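# Put phone on comic book, laptop on stand

## Task

Set the phone down flat with all of it resting on the comic book, and place the laptop, closed, onto the laptop stand with its top side facing up and one of its long edges pressed against the stand's lips; at the end neither gripper may be touching the phone or the laptop.

## Robot and tools

Robot: two arms, left_arm and right_arm, each ending in a parallel two-finger gripper. The fingers point along the gripper's +z axis and spread along its y axis. The reported hand point sits between the finger pads, roughly 1 cm short of the tips. Occasionally an outside tug may pull on a held part or shove a loose object.

Scene frame: origin at table-top height, halfway between the two arms' nominal bases; +x reaches out over the table, +z is up, and left_arm lives on the +y side (arm names do not match image left/right). Real bases are slightly displaced; a BASES line, if present, gives calibrated spots. Printed hand positions (end_effector_position in metres, end_effector_quat_wxyz) can be a bit off, more so at long reach.

Cameras: cam_head_left and cam_head_right, each 896x504, returned in that order.

Command row: 14 numbers, always all 14 even if one arm idles. First 7 are left_arm: dx, dy, dz, rx, ry, rz, opening; next 7 are right_arm in the same order. Each value lies in [-1, 1]. dx, dy, dz are offsets along scene axes, where 1.0 equals 0.6 m; rx, ry, rz form a single rotation vector where 1.0 equals 180 degrees, turning about the Hand target's position. These six are offsets, not poses: they count from that arm's Hand target as it stood when the action or move began, so sending the same offset twice moves the arm twice. If dx, dy, dz together exceed length 1.0 they may be scaled down along their direction. Opening is absolute: +1 fully open (0.094 m), -1 closed. A 0 in the opening slot really commands half-open, so to keep a gripper unchanged resend its current command (see Tool commands).

execute_actions(actions, cameras): actions is a list of actions; each action is a table of up to 15 rows, one row per 1/30 s step, and a short table repeats its final row to fill 15 steps. Every row in an action is measured from the action's starting Hand target, not from the row before. An empty list just returns state and images. cameras selects images: omitted, null or ["all"] gives both, [] gives none, a wrong name invalidates the call.

move(target, speed, blend, opening_speed, blocking, cameras): drives each gripper in a straight line toward target. target is one 14-number row, or a list of up to 15 rows that vary only in pose offsets; every row counts from the same starting Hand targets. speed is top path speed in m/s, 0.002 to 0.5 (default 0.25), rotation capped at twice that in rad/s; one value or one per target. blend (m) rounds corners between listed targets. opening_speed (0.2 or more, per second on the -1..+1 scale) ramps the fingers; otherwise the opening is sent at once. Paths last at least 0.5 s and are cut at 10 s. Moves do not avoid obstacles or the other arm; faster moves lag, stray and strike harder, and aiming farther beyond a contact presses harder. blocking=false returns after about 0.5 s while motion continues; further actions or moves are refused until you wait or stop. Result adds a move: line: done, off_target, moving, held or fault, plus limits (paced = pose clipped, held = steps withheld). Arms not named in the ending are done (within 10 mm and 2 degrees). done says nothing about contact.

wait(seconds 0 to 10): arms keep their last command; a running move goes on and the wait returns early when it ends. stop(): brakes a running move, needing braking distance; fingers keep moving unless opening_speed was set. zoom_image(camera, region [x0, y0, x1, y1] in pixels, max 504x504): closer look at the latest image of that camera.

finished_scene(scene): the first call only asks you to verify; a second call in a later reply actually ends the scene and reports success. Tool calls after it in the same reply act on the next scene.

Control behaviour: each step the controller limits the commanded pose to 100 mm and 20 degrees from the measured gripper pose, then solves inverse kinematics, favouring position. Hand target in results is your last command after clipping and is where the next offsets start; issue the remainder from there. Grippers often rest about 1 cm off target due to friction and weight; that is not proof of contact. An arm blocked by an object keeps pushing until commanded back past the gripper; sending six zeros re-commands the current Hand target. A pose unreachable line means the clearance check blocked that arm; it does not prevent gripper-to-gripper collisions. Joint limits (rad): waist -2.880..2.880, shoulder 0..3.142, elbow 0..3.019 (straight 2.964), wrist pitch -1.693..1.571, wrist yaw -1.571..1.571, wrist roll -2.094..2.094.

Gripping readings: grip_measured uses the opening scale, reads up to ~1.6 mm wide when empty and up to ~3 mm (0.064) narrow on a hard part under full squeeze. Commanding a bit below the first-contact reading grips lightly; about 0.11 below gives full force (50 to 62 N per pad). Release by commanding well above grip_measured. grip_effort_nm is motor effort (negative closes), not pad force, with offset and friction. Joint torques include arm weight and noise; readings 3 and 4 wrap at ±28 N m.

Heat: holding loads, stretched arms or pushing at unreachable poses heat motors. MOTOR HOT appears near 85 °C; at 100 °C that arm goes limp for 30 to 60 s or more (OVER-TEMPERATURE FAULT), possibly without warning.

Avoid: dropping things, releasing moving parts, fast impacts, heavy pressing, arms colliding (can end the scene as failed), and anything leaving the table. Finish with both grippers clear of phone and laptop.

Each tool is called after "Request:" as name(argument=value, ...), one argument or row to a line, values as JSON.

## Session

Request:
execute_actions(
  actions=[],
)

Scene clock: 0.00 s.
left_arm: end_effector_position=(+0.4936, +0.7722, +0.2723) grip_measured=+1.000 grip_effort_nm=n/a end_effector_quat_wxyz=(+0.538, +0.343, +0.763, +0.102) | right_arm: end_effector_position=(+0.0820, -0.5476, +0.1551) grip_measured=+1.000 grip_effort_nm=n/a end_effector_quat_wxyz=(-0.018, +0.931, +0.365, +0.017)
Joint positions: left_arm=[1.045 1.959 1.826 -0.901 1.086 1.589 0.094] | right_arm=[-1.159 1.068 0.818 -1.355 -0.035 1.239 0.094]
Joint velocities: left_arm=[-0.005 -0.024 0.012 -0.002 -0.066 0.007 0] | right_arm=[-0.015 -0.005 -0.002 -0.002 0.037 0.022 0]
Joint torques (N m): no reading
Motor temperatures (°C): left_arm=[23 25 27 24 28 25 28] | right_arm=[27 30 27 25 24 24 25]
Heat: left arm: hottest wrist yaw 28 °C; right arm: hottest shoulder 30 °C.
Hand target: left_arm +0.4958, +0.7761, +0.2941; +0.539, +0.352, +0.755, +0.121 | right_arm +0.0853, -0.5549, +0.1634; -0.006, +0.931, +0.366, +0.017
Tool commands: left_gripper/opening=+1.0 right_gripper/opening=+1.0

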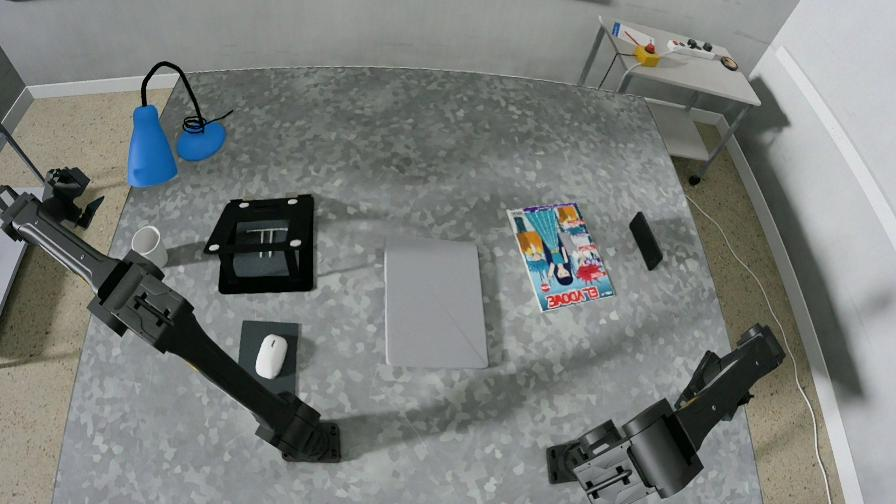

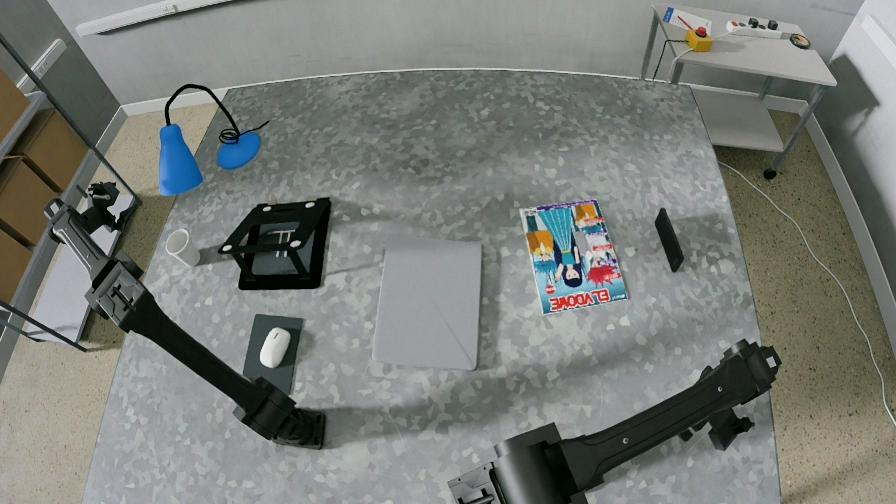

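Request:
zoom_image(
  camera="cam_head_left",
  region=[180, 170, 340, 310],
)

Request:
zoom_image(
  camera="cam_head_right",
  region=[200, 180, 360, 310],
)

Request:
zoom_image(
  camera="cam_head_left",
  region=[490, 180, 690, 330],
)

Request:
zoom_image(
  camera="cam_head_left",
  region=[360, 220, 520, 380],
)

Scaled by 3.150.

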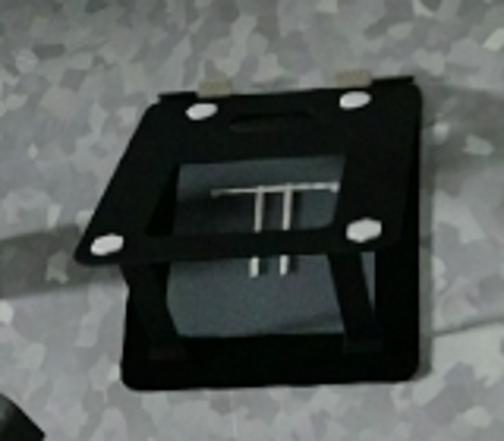

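Scaled by 3.150.

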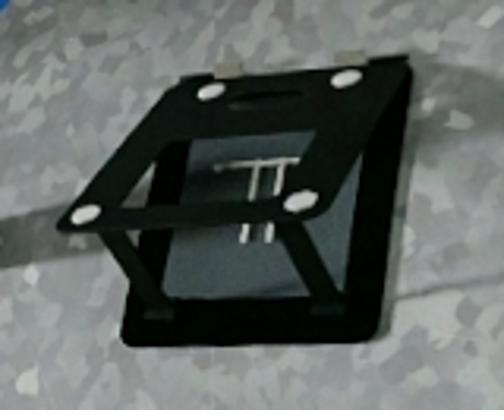

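Scaled by 2.520.

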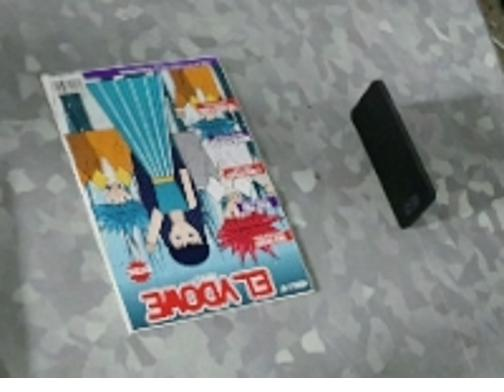

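Scaled by 3.150.

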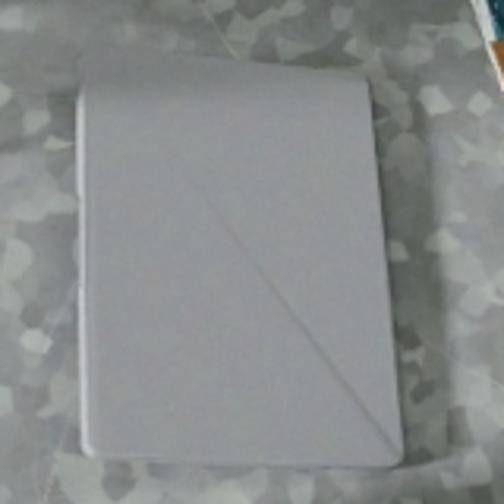

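Request:
zoom_image(
  camera="cam_head_left",
  region=[376, 335, 426, 380],
)

Request:
zoom_image(
  camera="cam_head_right",
  region=[440, 335, 500, 380],
)

Request:
zoom_image(
  camera="cam_head_right",
  region=[370, 225, 490, 265],
)

Request:
zoom_image(
  camera="cam_head_right",
  region=[640, 195, 700, 285],
)

Request:
zoom_image(
  camera="cam_head_left",
  region=[615, 195, 675, 285],
)

Scaled by 10.080.

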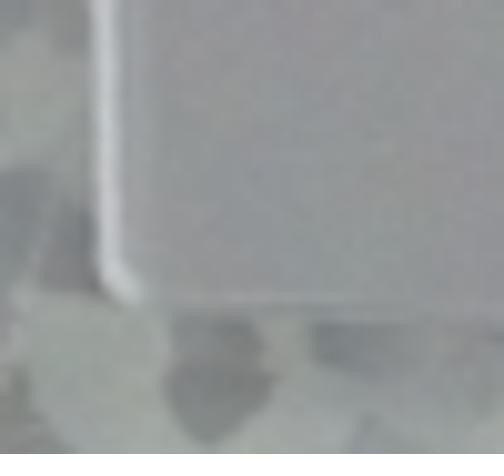

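Scaled by 8.400.

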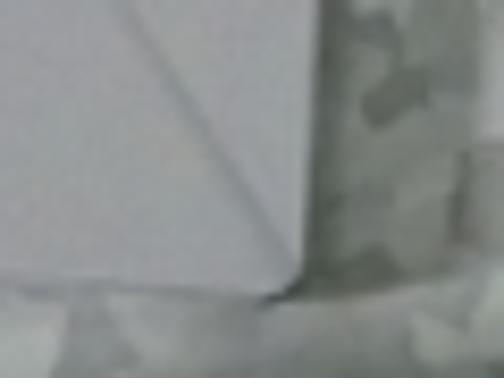

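Scaled by 4.200.

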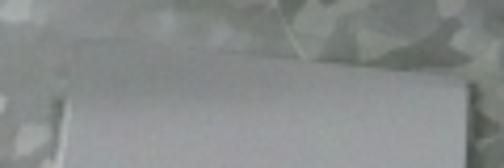

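Scaled by 5.600.

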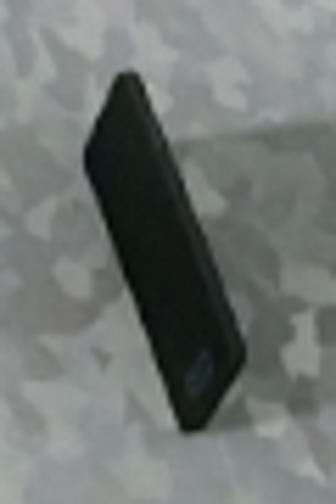

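Scaled by 5.600.

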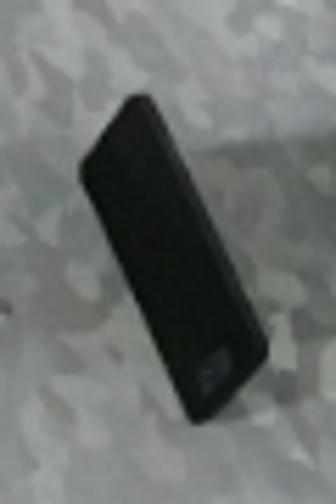

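Request:
move(
  target=[-0.41,-0.543,0.01,-0.084,0.375,0.245,1,0.441,0.258,0.061,-0.014,-0.005,0.761,1],
)

Scene clock: 62.27 s.
left_arm: end_effector_position=(+0.2492, +0.4616, +0.2974) grip_measured=+1.000 grip_effort_nm=0.022 end_effector_quat_wxyz=(+0.004, -0.005, +1.000, +0.007) | right_arm: end_effector_position=(+0.3322, -0.3988, +0.1809) grip_measured=+1.000 grip_effort_nm=-0.017 end_effector_quat_wxyz=(-0.017, +0.010, +1.000, +0.008)
Joint positions: left_arm=[0.761 1.138 1.244 -1.662 -0.004 0.78 0.094] | right_arm=[-0.245 1.359 1.125 -1.374 -0.008 -0.219 0.094]
Joint velocities: left_arm=[-0.005 -0.005 0.007 0.002 -0.051 -0.051 0] | right_arm=[-0.024 -0.005 0.002 0.007 0.007 -0.022 0]
Joint torques (N m): left_arm=[-3.19 -9.76 9.46 -0.08 -0.1 -0.08] | right_arm=[1.32 -10.29 12.48 -0.23 0.04 0.08]
Motor temperatures (°C): left_arm=[23 29 33 24 28 24 27] | right_arm=[27 31 36 25 24 24 25]
Heat: left arm: hottest elbow 33 °C; right arm: hottest elbow 36 °C.
Hand target: left_arm +0.2469, +0.4535, +0.2982; +0.001, -0.002, +1.000, +0.007 | right_arm +0.3526, -0.3997, +0.1947; -0.004, +0.001, +1.000, +0.005
Off the commanded pose: left_arm 0.012 m, 1 deg | right_arm 0.026 m, 2 deg.
move: off_target (left_arm, right_arm)

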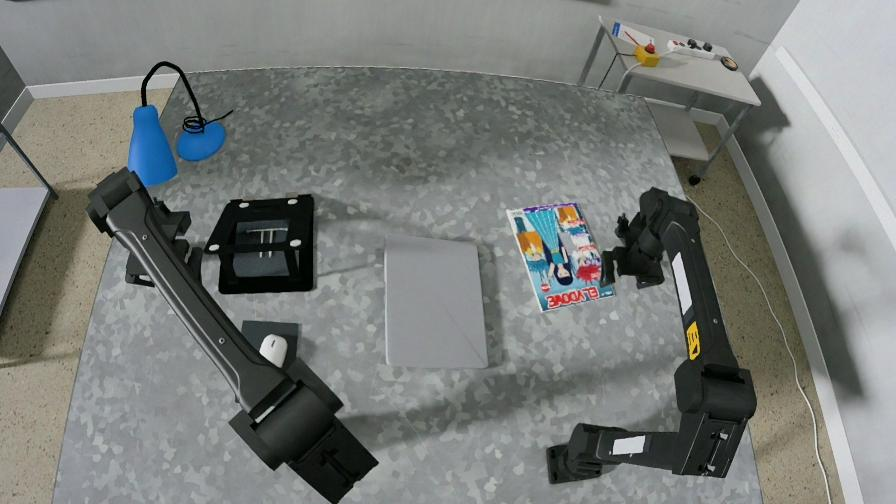

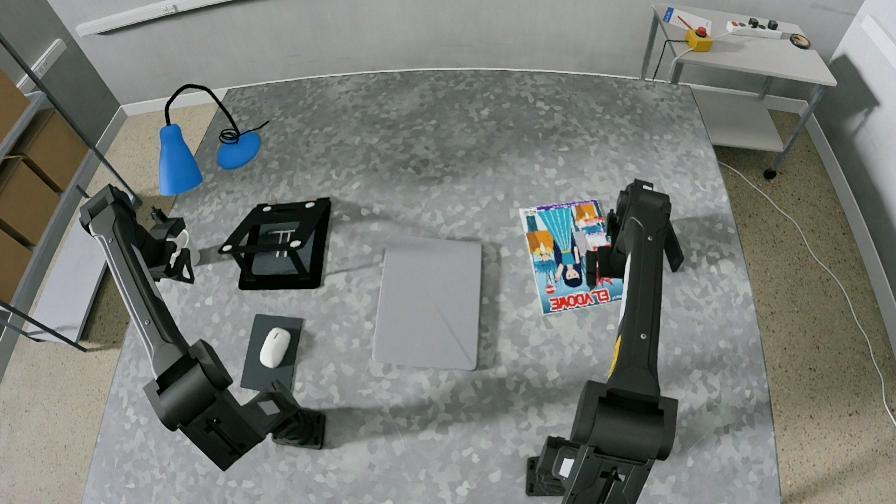

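Request:
zoom_image(
  camera="cam_head_left",
  region=[560, 180, 720, 320],
)

Request:
zoom_image(
  camera="cam_head_right",
  region=[550, 170, 710, 310],
)

Request:
zoom_image(
  camera="cam_head_left",
  region=[80, 160, 240, 300],
)

Request:
zoom_image(
  camera="cam_head_right",
  region=[80, 170, 240, 310],
)

Scaled by 3.150.

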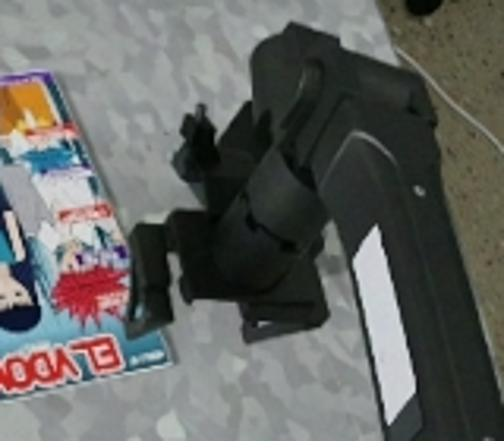

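Scaled by 3.150.

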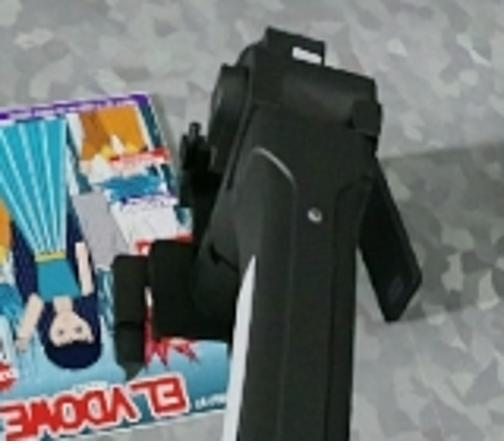

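Scaled by 3.150.

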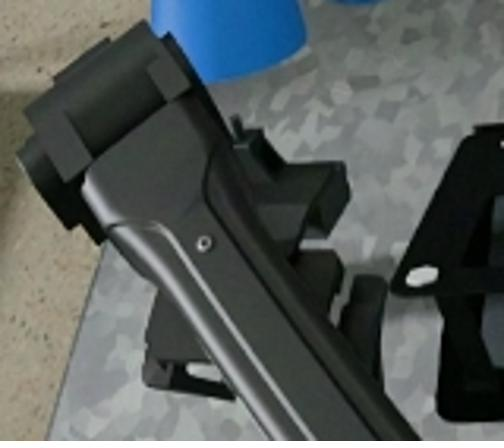

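Scaled by 3.150.

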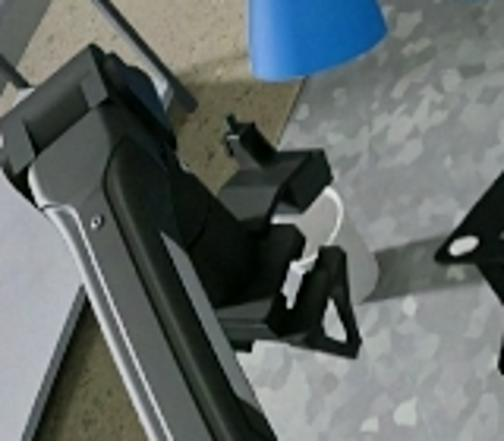

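Request:
move(
  target=[0.0, -0.355, -0.33, 0,0,0,-1,-0.085,-0.165,-0.19,0,0,0,-1],
)

Scene clock: 79.97 s.
left_arm: end_effector_position=(+0.2450, +0.2404, +0.1076) grip_measured=-0.987 grip_effort_nm=-0.691 end_effector_quat_wxyz=(+0.008, -0.005, +1.000, +0.004) | right_arm: end_effector_position=(+0.3034, -0.4979, +0.0941) grip_measured=-0.992 grip_effort_nm=-0.447 end_effector_quat_wxyz=(+0.007, +0.000, +1.000, -0.001)
Joint positions: left_arm=[-0.044 0.918 0.6 -1.238 -0.009 -0.024 0.001] | right_arm=[-0.518 1.435 0.959 -1.081 -0.006 -0.513 0]
Joint velocities: left_arm=[-0.005 0.005 -0.007 0.012 0.022 0.007 0.001] | right_arm=[0.005 0.005 0.002 -0.017 0.007 0.066 0]
Joint torques (N m): left_arm=[-2.61 -3.14 9.16 0.99 -0.1 -0.1] | right_arm=[-0.15 -10.93 6.61 0.51 0.04 0.08]
Motor temperatures (°C): left_arm=[23 28 33 24 27 24 27] | right_arm=[27 31 36 25 24 23 25]
Heat: left arm: hottest elbow 33 °C; right arm: hottest elbow 36 °C.
Hand target: left_arm +0.2450, +0.2377, +0.1025; +0.005, -0.002, +1.000, +0.006 | right_arm +0.2993, -0.5002, +0.0824; -0.002, +0.001, +1.000, +0.004
Off the commanded pose: left_arm 0.008 m, 1 deg | right_arm 0.014 m, 1 deg.
move: off_target (right_arm)

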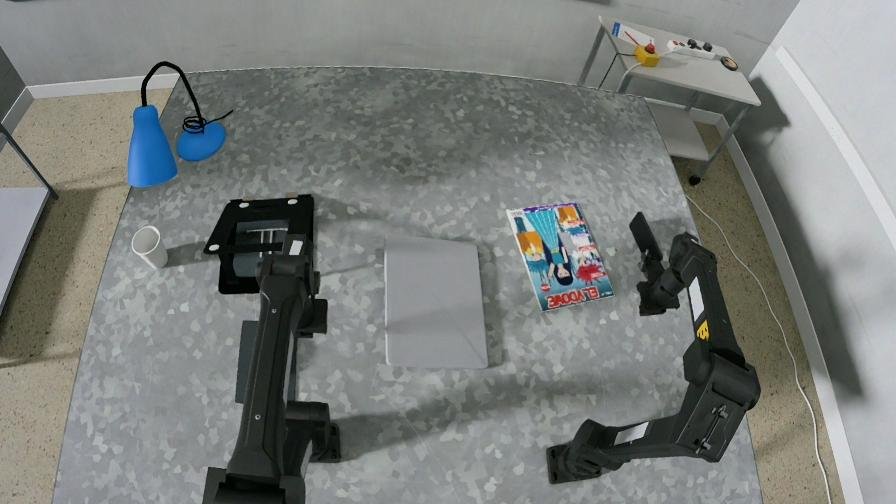

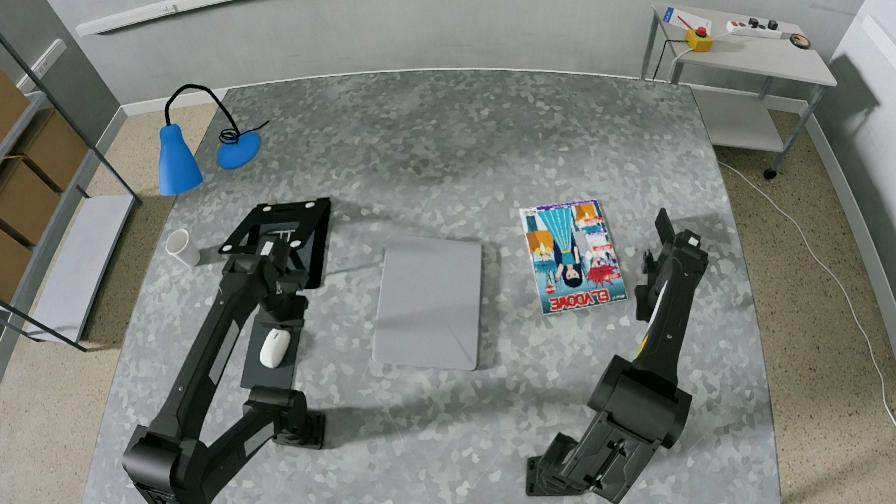

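Request:
zoom_image(
  camera="cam_head_left",
  region=[250, 270, 350, 360],
)

Request:
zoom_image(
  camera="cam_head_right",
  region=[240, 260, 340, 350],
)

Request:
zoom_image(
  camera="cam_head_left",
  region=[610, 200, 730, 330],
)

Request:
zoom_image(
  camera="cam_head_right",
  region=[610, 200, 730, 330],
)

Scaled by 5.040.

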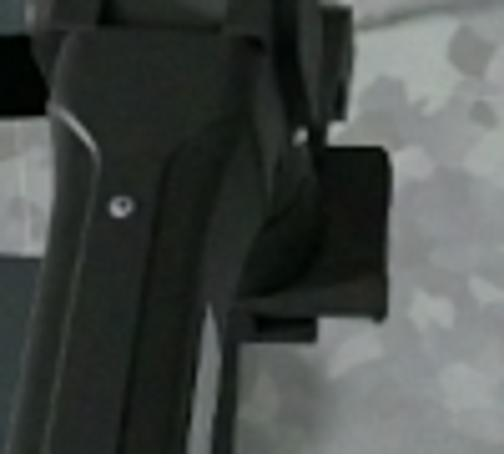

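Scaled by 5.040.

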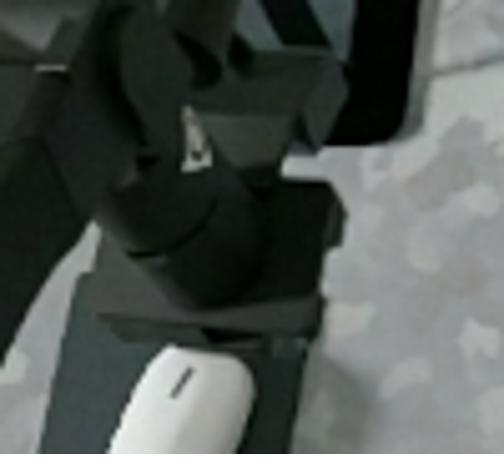

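Scaled by 3.877.

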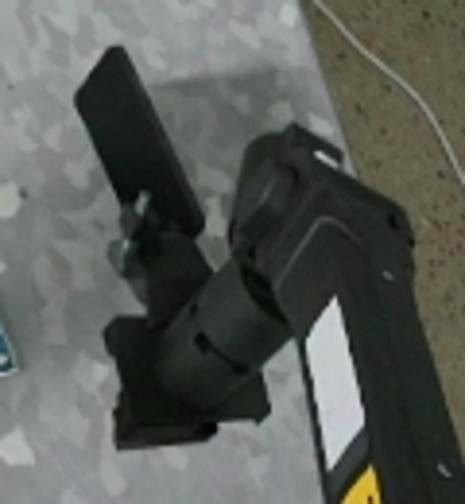

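Scaled by 3.877.

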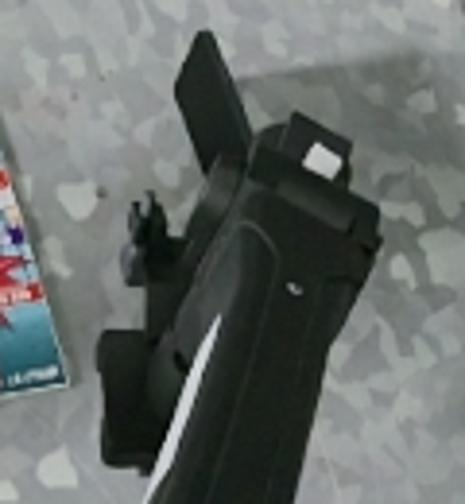

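Request:
move(
  target=[0.0, 0, 0.1, 0,0,0,-1,0.30,-0.117,0.28,0,0,0,1],
)

Request:
zoom_image(
  camera="cam_head_left",
  region=[580, 140, 740, 300],
)

Request:
zoom_image(
  camera="cam_head_right",
  region=[600, 140, 760, 300],
)

Scene clock: 108.97 s.
left_arm: end_effector_position=(+0.2257, +0.2406, +0.1345) grip_measured=-0.987 grip_effort_nm=-0.686 end_effector_quat_wxyz=(-0.030, -0.005, +1.000, +0.005) | right_arm: end_effector_position=(+0.4633, -0.5691, +0.2412) grip_measured=+0.999 grip_effort_nm=0.066 end_effector_quat_wxyz=(-0.011, +0.003, +1.000, +0.009)
Joint positions: left_arm=[-0.044 0.889 0.658 -1.399 -0.009 -0.025 0.001] | right_arm=[-0.489 1.817 1.832 -1.614 -0.006 -0.477 0.094]
Joint velocities: left_arm=[0.005 -0.005 0.017 -0.002 0.066 -0.007 0] | right_arm=[-0.005 -0.015 0.007 0.007 0.022 -0.081 -0.001]
Joint torques (N m): left_arm=[-2.67 -5.25 16.42 -0.34 -0.14 -0.03] | right_arm=[1.26 -18.55 12.74 -0.32 0.02 0.22]
Motor temperatures (°C): left_arm=[23 27 32 24 27 24 28] | right_arm=[27 31 36 25 24 23 25]
Heat: left arm: hottest elbow 32 °C; right arm: hottest elbow 36 °C.
Hand target: left_arm +0.2458, +0.2382, +0.1625; +0.005, -0.002, +1.000, +0.006 | right_arm +0.4811, -0.5712, +0.2479; -0.003, +0.001, +1.000, +0.004
Off the commanded pose: left_arm 0.034 m, 4 deg | right_arm 0.018 m, 1 deg.
move: off_target (left_arm, right_arm)

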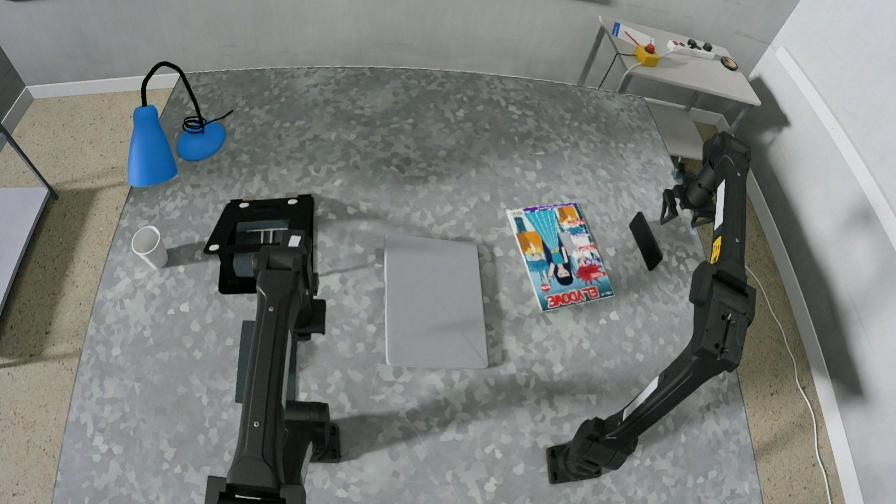

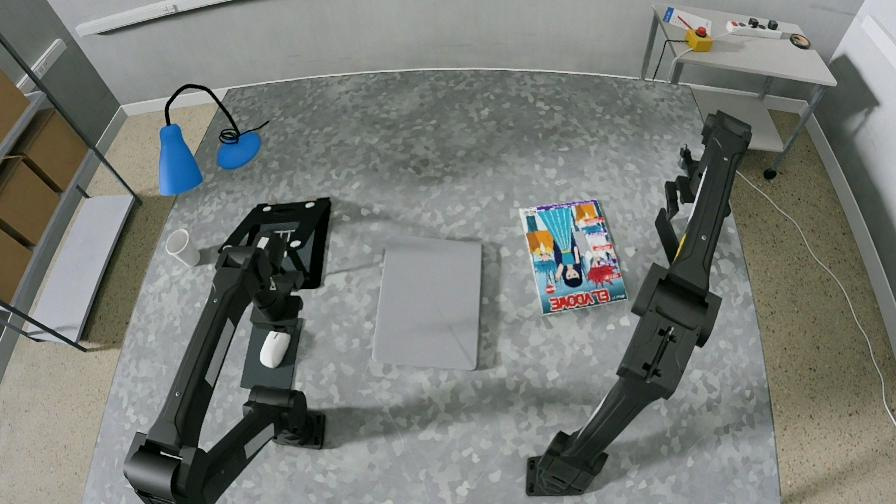

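Scaled by 3.150.

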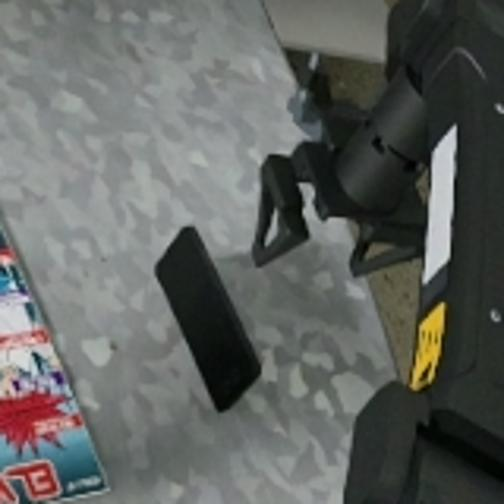

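Scaled by 3.150.

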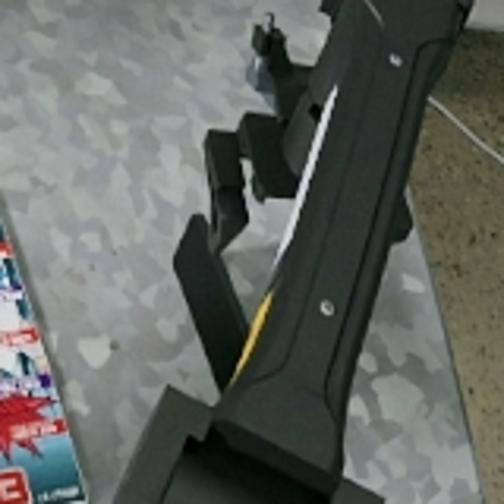

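Request:
move(
  target=[0.0, 0, 0, 0,0,0,-1,0.05,-0.05,-0.10,0,0,0,1],
)

Request:
zoom_image(
  camera="cam_head_left",
  region=[580, 140, 740, 300],
)

Request:
zoom_image(
  camera="cam_head_right",
  region=[600, 140, 760, 300],
)

Scene clock: 127.93 s.
left_arm: end_effector_position=(+0.2257, +0.2406, +0.1346) grip_measured=-0.987 grip_effort_nm=-0.691 end_effector_quat_wxyz=(-0.029, -0.005, +1.000, +0.005) | right_arm: end_effector_position=(+0.4952, -0.5871, +0.1751) grip_measured=+0.999 grip_effort_nm=0.066 end_effector_quat_wxyz=(-0.024, +0.000, +1.000, +0.016)
Joint positions: left_arm=[-0.044 0.888 0.658 -1.399 -0.009 -0.025 0.001] | right_arm=[-0.49 1.951 1.856 -1.533 -0.006 -0.486 0.094]
Joint velocities: left_arm=[-0.005 0.005 0.002 0.007 -0.007 -0.051 -0.001] | right_arm=[0.005 -0.015 0.007 -0.012 -0.095 -0.066 0]
Joint torques (N m): left_arm=[-2.26 -5.19 16.72 -0.1 -0.11 -0.05] | right_arm=[-0.15 -22.12 12.41 0.24 0.05 0.08]
Motor temperatures (°C): left_arm=[23 26 33 24 27 24 28] | right_arm=[27 32 37 25 24 23 25]
Heat: left arm: hottest elbow 33 °C; right arm: hottest elbow 37 °C.
Hand target: left_arm +0.2459, +0.2382, +0.1624; +0.005, -0.002, +1.000, +0.006 | right_arm +0.5099, -0.6020, +0.1875; -0.003, +0.001, +1.000, +0.004
Off the commanded pose: left_arm 0.034 m, 4 deg | right_arm 0.025 m, 3 deg.
move: off_target (left_arm, right_arm)

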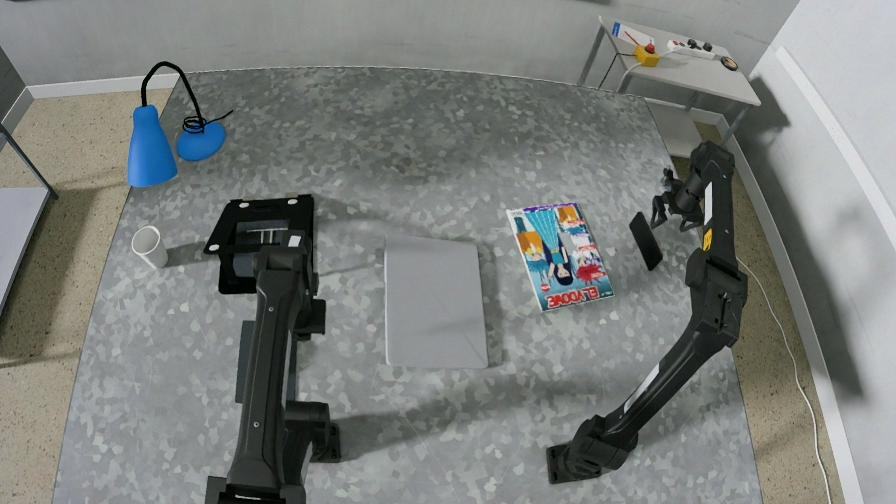

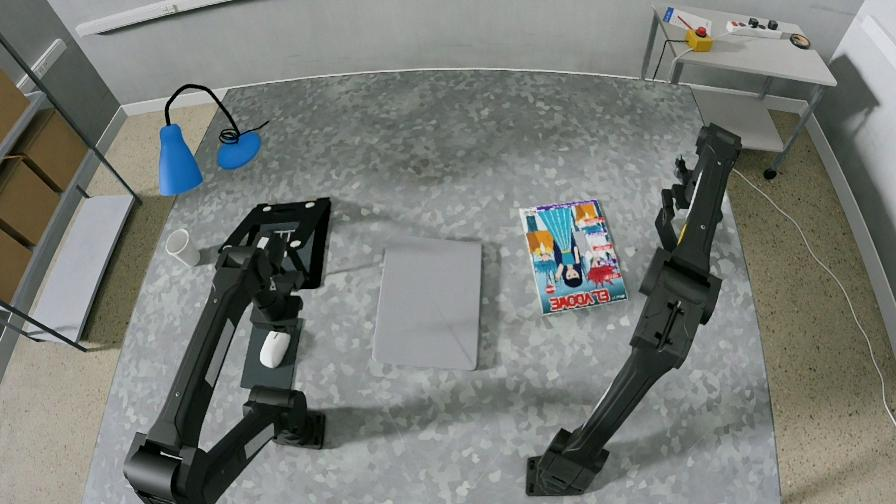

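Scaled by 3.150.

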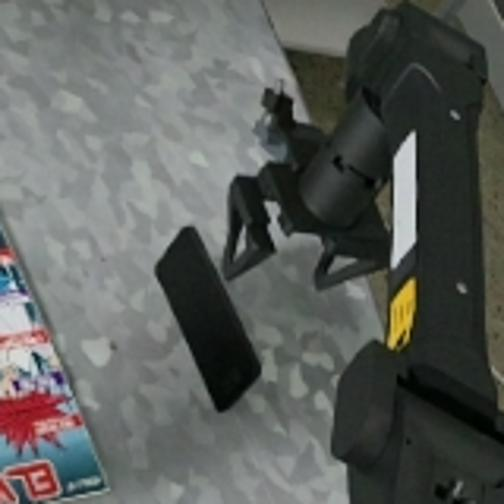

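Scaled by 3.150.

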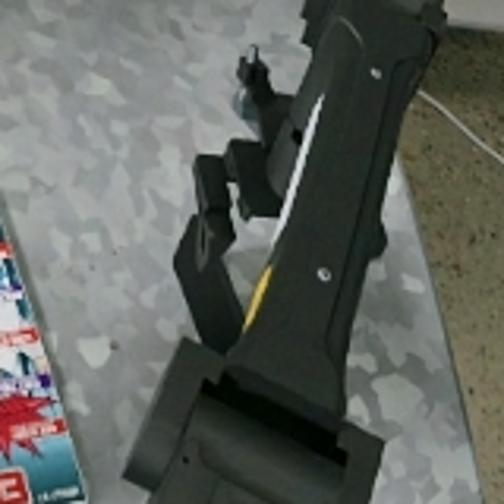

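Request:
move(
  target=[0.0, 0, 0, 0,0,0,-1,0.083,-0.03,-0.079,0,0,0.072,1],
  speed=0.12,
)

Request:
zoom_image(
  camera="cam_head_left",
  region=[580, 140, 740, 300],
)

Request:
zoom_image(
  camera="cam_head_right",
  region=[600, 140, 760, 300],
)

Scene clock: 136.80 s.
left_arm: end_effector_position=(+0.2257, +0.2406, +0.1347) grip_measured=-0.987 grip_effort_nm=-0.691 end_effector_quat_wxyz=(-0.029, -0.005, +1.000, +0.005) | right_arm: end_effector_position=(+0.5423, -0.6124, +0.1396) grip_measured=+0.999 grip_effort_nm=0.061 end_effector_quat_wxyz=(-0.012, -0.108, +0.994, +0.010)
Joint positions: left_arm=[-0.044 0.888 0.658 -1.399 -0.009 -0.025 0.001] | right_arm=[-0.49 2.104 2.008 -1.507 -0.003 -0.701 0.094]
Joint velocities: left_arm=[-0.005 0.005 -0.002 -0.007 -0.007 0.022 0] | right_arm=[0.005 0.005 0.007 -0.012 0.081 -0.037 0]
Joint torques (N m): left_arm=[-2.02 -5.01 16.24 -0.13 -0.12 -0.06] | right_arm=[0.56 -22.18 12.7 0.05 0.03 0.12]
Motor temperatures (°C): left_arm=[23 26 34 24 27 24 28] | right_arm=[27 33 39 25 24 23 25]
Heat: left arm: hottest elbow 34 °C; right arm: hottest elbow 39 °C.
Hand target: left_arm +0.2459, +0.2382, +0.1625; +0.005, -0.002, +1.000, +0.006 | right_arm +0.5587, -0.6209, +0.1395; -0.003, -0.112, +0.994, +0.003
Off the commanded pose: left_arm 0.034 m, 4 deg | right_arm 0.019 m, 1 deg.
move: off_target (left_arm, right_arm)

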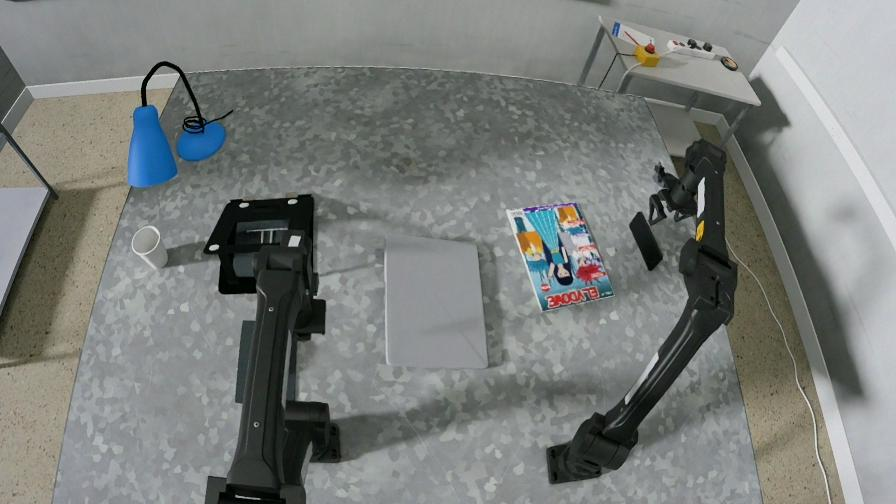

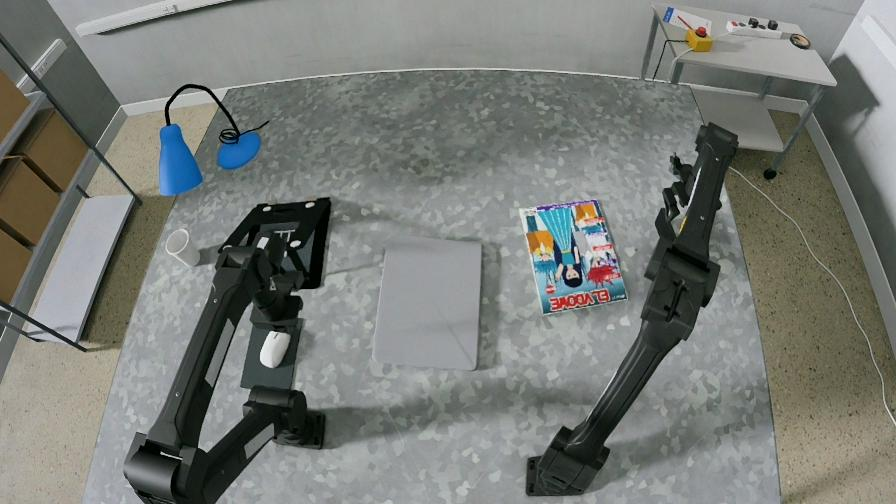

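Scaled by 3.150.

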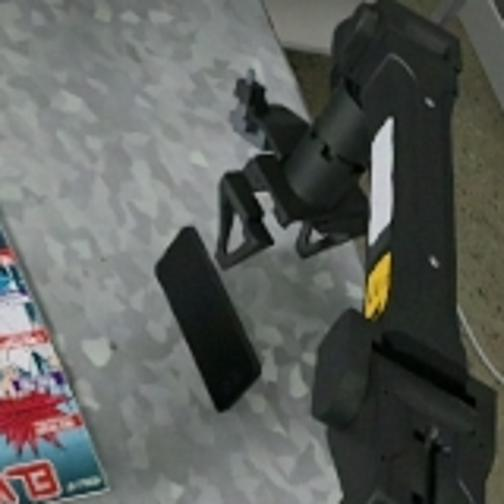

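Scaled by 3.150.

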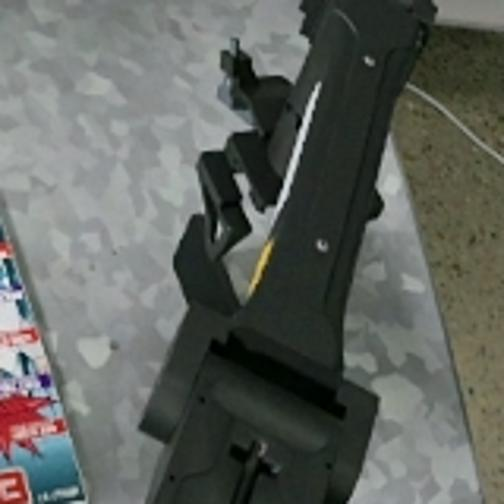

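Request:
move(
  target=[0.0, 0, 0, 0,0,0,-1,0.004,-0.001,-0.141,0,0,0,1],
  speed=0.1,
)

Request:
zoom_image(
  camera="cam_head_left",
  region=[600, 180, 700, 280],
)

Request:
zoom_image(
  camera="cam_head_right",
  region=[620, 180, 720, 280],
)

Scene clock: 143.00 s.
left_arm: end_effector_position=(+0.2257, +0.2406, +0.1347) grip_measured=-0.987 grip_effort_nm=-0.686 end_effector_quat_wxyz=(-0.029, -0.005, +1.000, +0.005) | right_arm: end_effector_position=(+0.5606, -0.6221, +0.0771) grip_measured=+0.999 grip_effort_nm=0.066 end_effector_quat_wxyz=(+0.008, -0.109, +0.994, -0.003)
Joint positions: left_arm=[-0.044 0.888 0.658 -1.399 -0.009 -0.025 0.001] | right_arm=[-0.49 2.162 1.939 -1.332 -0.003 -0.703 0.094]
Joint velocities: left_arm=[-0.005 -0.005 -0.012 -0.002 -0.051 -0.007 0] | right_arm=[-0.015 -0.005 0.007 0.002 0.037 -0.081 0]
Joint torques (N m): left_arm=[-1.85 -4.6 16.43 -0.23 -0.14 -0.01] | right_arm=[0.44 -23.24 7.6 0.4 0.02 0.09]
Motor temperatures (°C): left_arm=[23 26 34 24 27 24 28] | right_arm=[27 33 41 25 24 23 25]
Heat: left arm: hottest elbow 34 °C; right arm: hottest elbow 41 °C.
Hand target: left_arm +0.2459, +0.2382, +0.1625; +0.005, -0.002, +1.000, +0.006 | right_arm +0.5597, -0.6221, +0.0550; -0.003, -0.112, +0.994, +0.003
Off the commanded pose: left_arm 0.034 m, 4 deg | right_arm 0.022 m, 2 deg.
move: off_target (left_arm, right_arm)

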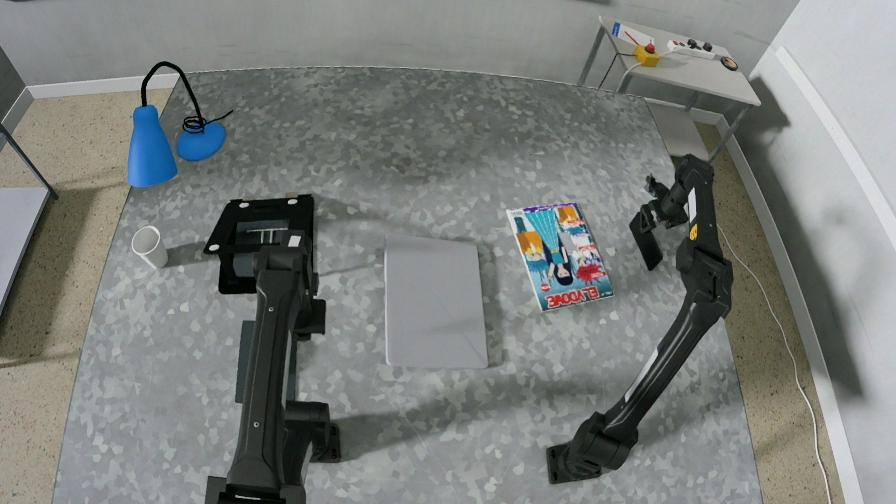

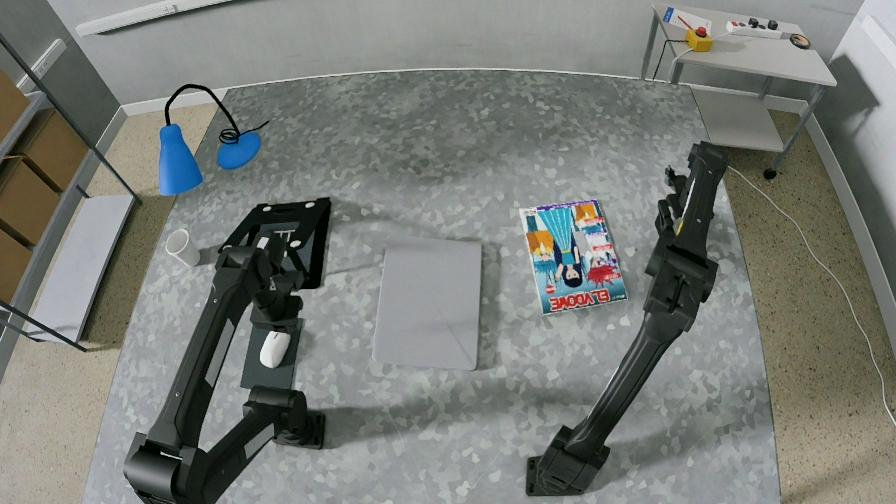

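Scaled by 5.040.

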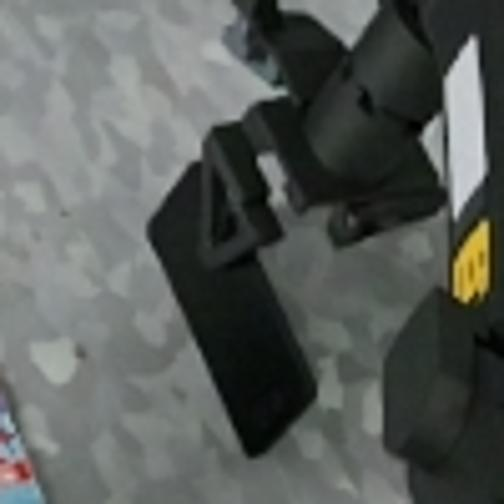

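Scaled by 5.040.

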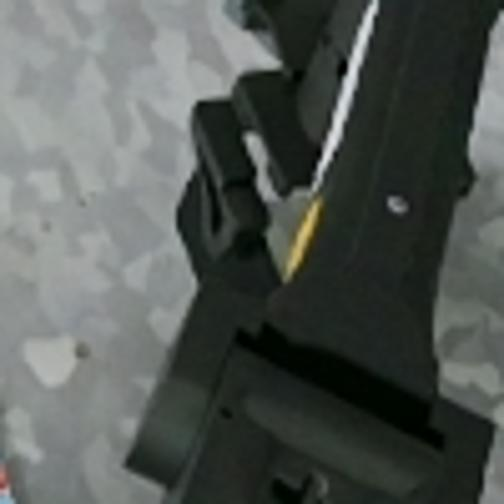

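Request:
move(
  target=[0.0, 0, 0, 0,0,0,-1,-0.025,0.028,-0.02,0,0,0,1],
  speed=0.1,
  cameras=["cam_head_left"],
)

Request:
zoom_image(
  camera="cam_head_left",
  region=[600, 180, 700, 280],
)

Scene clock: 151.33 s.
left_arm: end_effector_position=(+0.2257, +0.2406, +0.1347) grip_measured=-0.987 grip_effort_nm=-0.691 end_effector_quat_wxyz=(-0.029, -0.005, +1.000, +0.005) | right_arm: end_effector_position=(+0.5422, -0.6112, +0.0372) grip_measured=+0.999 grip_effort_nm=0.066 end_effector_quat_wxyz=(-0.009, -0.109, +0.994, +0.008)
Joint positions: left_arm=[-0.044 0.888 0.658 -1.399 -0.009 -0.025 0.001] | right_arm=[-0.489 2.162 1.831 -1.264 -0.003 -0.703 0.094]
Joint velocities: left_arm=[-0.005 0.005 0.007 -0.002 0.007 0.007 0] | right_arm=[-0.015 -0.005 0.002 0.007 0.007 0.037 -0.002]
Joint torques (N m): left_arm=[-2.2 -4.89 16.39 -0.24 -0.11 -0.06] | right_arm=[1.26 -26.93 6.98 0.32 0.01 0.2]
Motor temperatures (°C): left_arm=[23 26 35 24 27 24 28] | right_arm=[27 34 40 25 24 23 25]
Heat: left arm: hottest elbow 35 °C; right arm: hottest elbow 40 °C.
Hand target: left_arm +0.2459, +0.2382, +0.1625; +0.005, -0.002, +1.000, +0.006 | right_arm +0.5446, -0.6053, +0.0431; -0.003, -0.112, +0.994, +0.003
Off the commanded pose: left_arm 0.034 m, 4 deg | right_arm 0.009 m, 1 deg.
move: off_target (left_arm)
Images, in order (width x height): cam_head_left 896x504.

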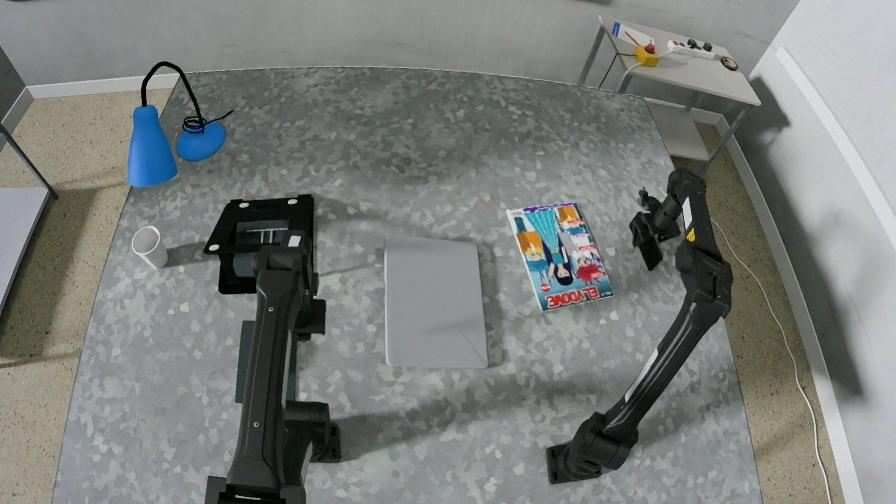

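Scaled by 5.040.

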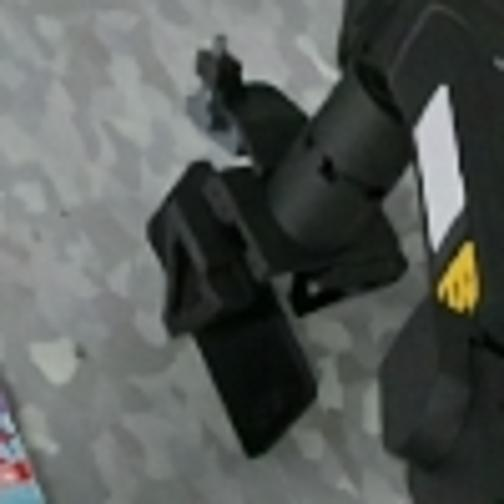

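Request:
move(
  target=[0.0, 0, 0, 0,0,0,-1,0,0,0,0,0,0,-1],
  opening_speed=0.8,
  cameras=["cam_head_left"],
)

Request:
zoom_image(
  camera="cam_head_left",
  region=[600, 180, 700, 280],
)

Scene clock: 156.67 s.
left_arm: end_effector_position=(+0.2257, +0.2406, +0.1347) grip_measured=-0.987 grip_effort_nm=-0.691 end_effector_quat_wxyz=(-0.029, -0.005, +1.000, +0.005) | right_arm: end_effector_position=(+0.5426, -0.6112, +0.0372) grip_measured=-0.844 grip_effort_nm=-1.023 end_effector_quat_wxyz=(-0.008, -0.110, +0.994, +0.008)
Joint positions: left_arm=[-0.044 0.888 0.658 -1.399 -0.009 -0.025 0.001] | right_arm=[-0.489 2.162 1.831 -1.262 -0.003 -0.703 0.007]
Joint velocities: left_arm=[-0.005 0.005 -0.012 -0.002 -0.037 -0.022 0] | right_arm=[-0.015 0.005 -0.007 0.017 -0.051 -0.037 0]
Joint torques (N m): left_arm=[-3.02 -5.13 16.32 -0.14 -0.17 -0.04] | right_arm=[1.2 -26.87 6.84 0.4 0.01 0.2]
Motor temperatures (°C): left_arm=[23 26 35 24 27 24 28] | right_arm=[27 34 39 25 24 23 25]
Heat: left arm: hottest elbow 35 °C; right arm: hottest elbow 39 °C.
Hand target: left_arm +0.2459, +0.2382, +0.1625; +0.005, -0.002, +1.000, +0.006 | right_arm +0.5446, -0.6054, +0.0431; -0.003, -0.112, +0.994, +0.003
Off the commanded pose: left_arm 0.034 m, 4 deg | right_arm 0.009 m, 1 deg.
move: off_target (left_arm)
Images, in order (width x height): cam_head_left 896x504.

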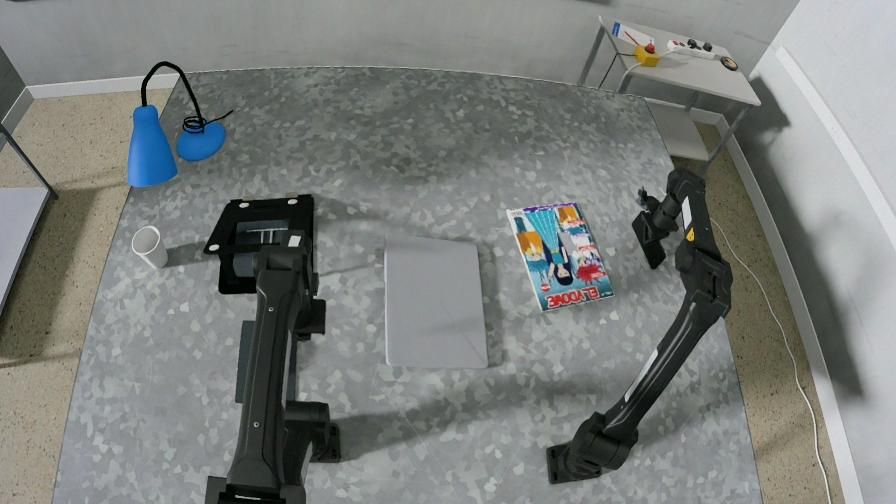

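Scaled by 5.040.

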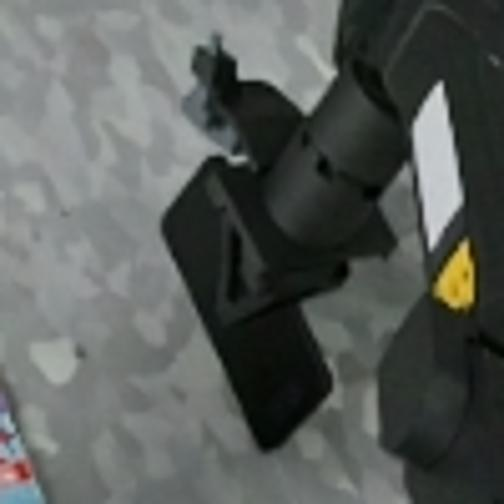

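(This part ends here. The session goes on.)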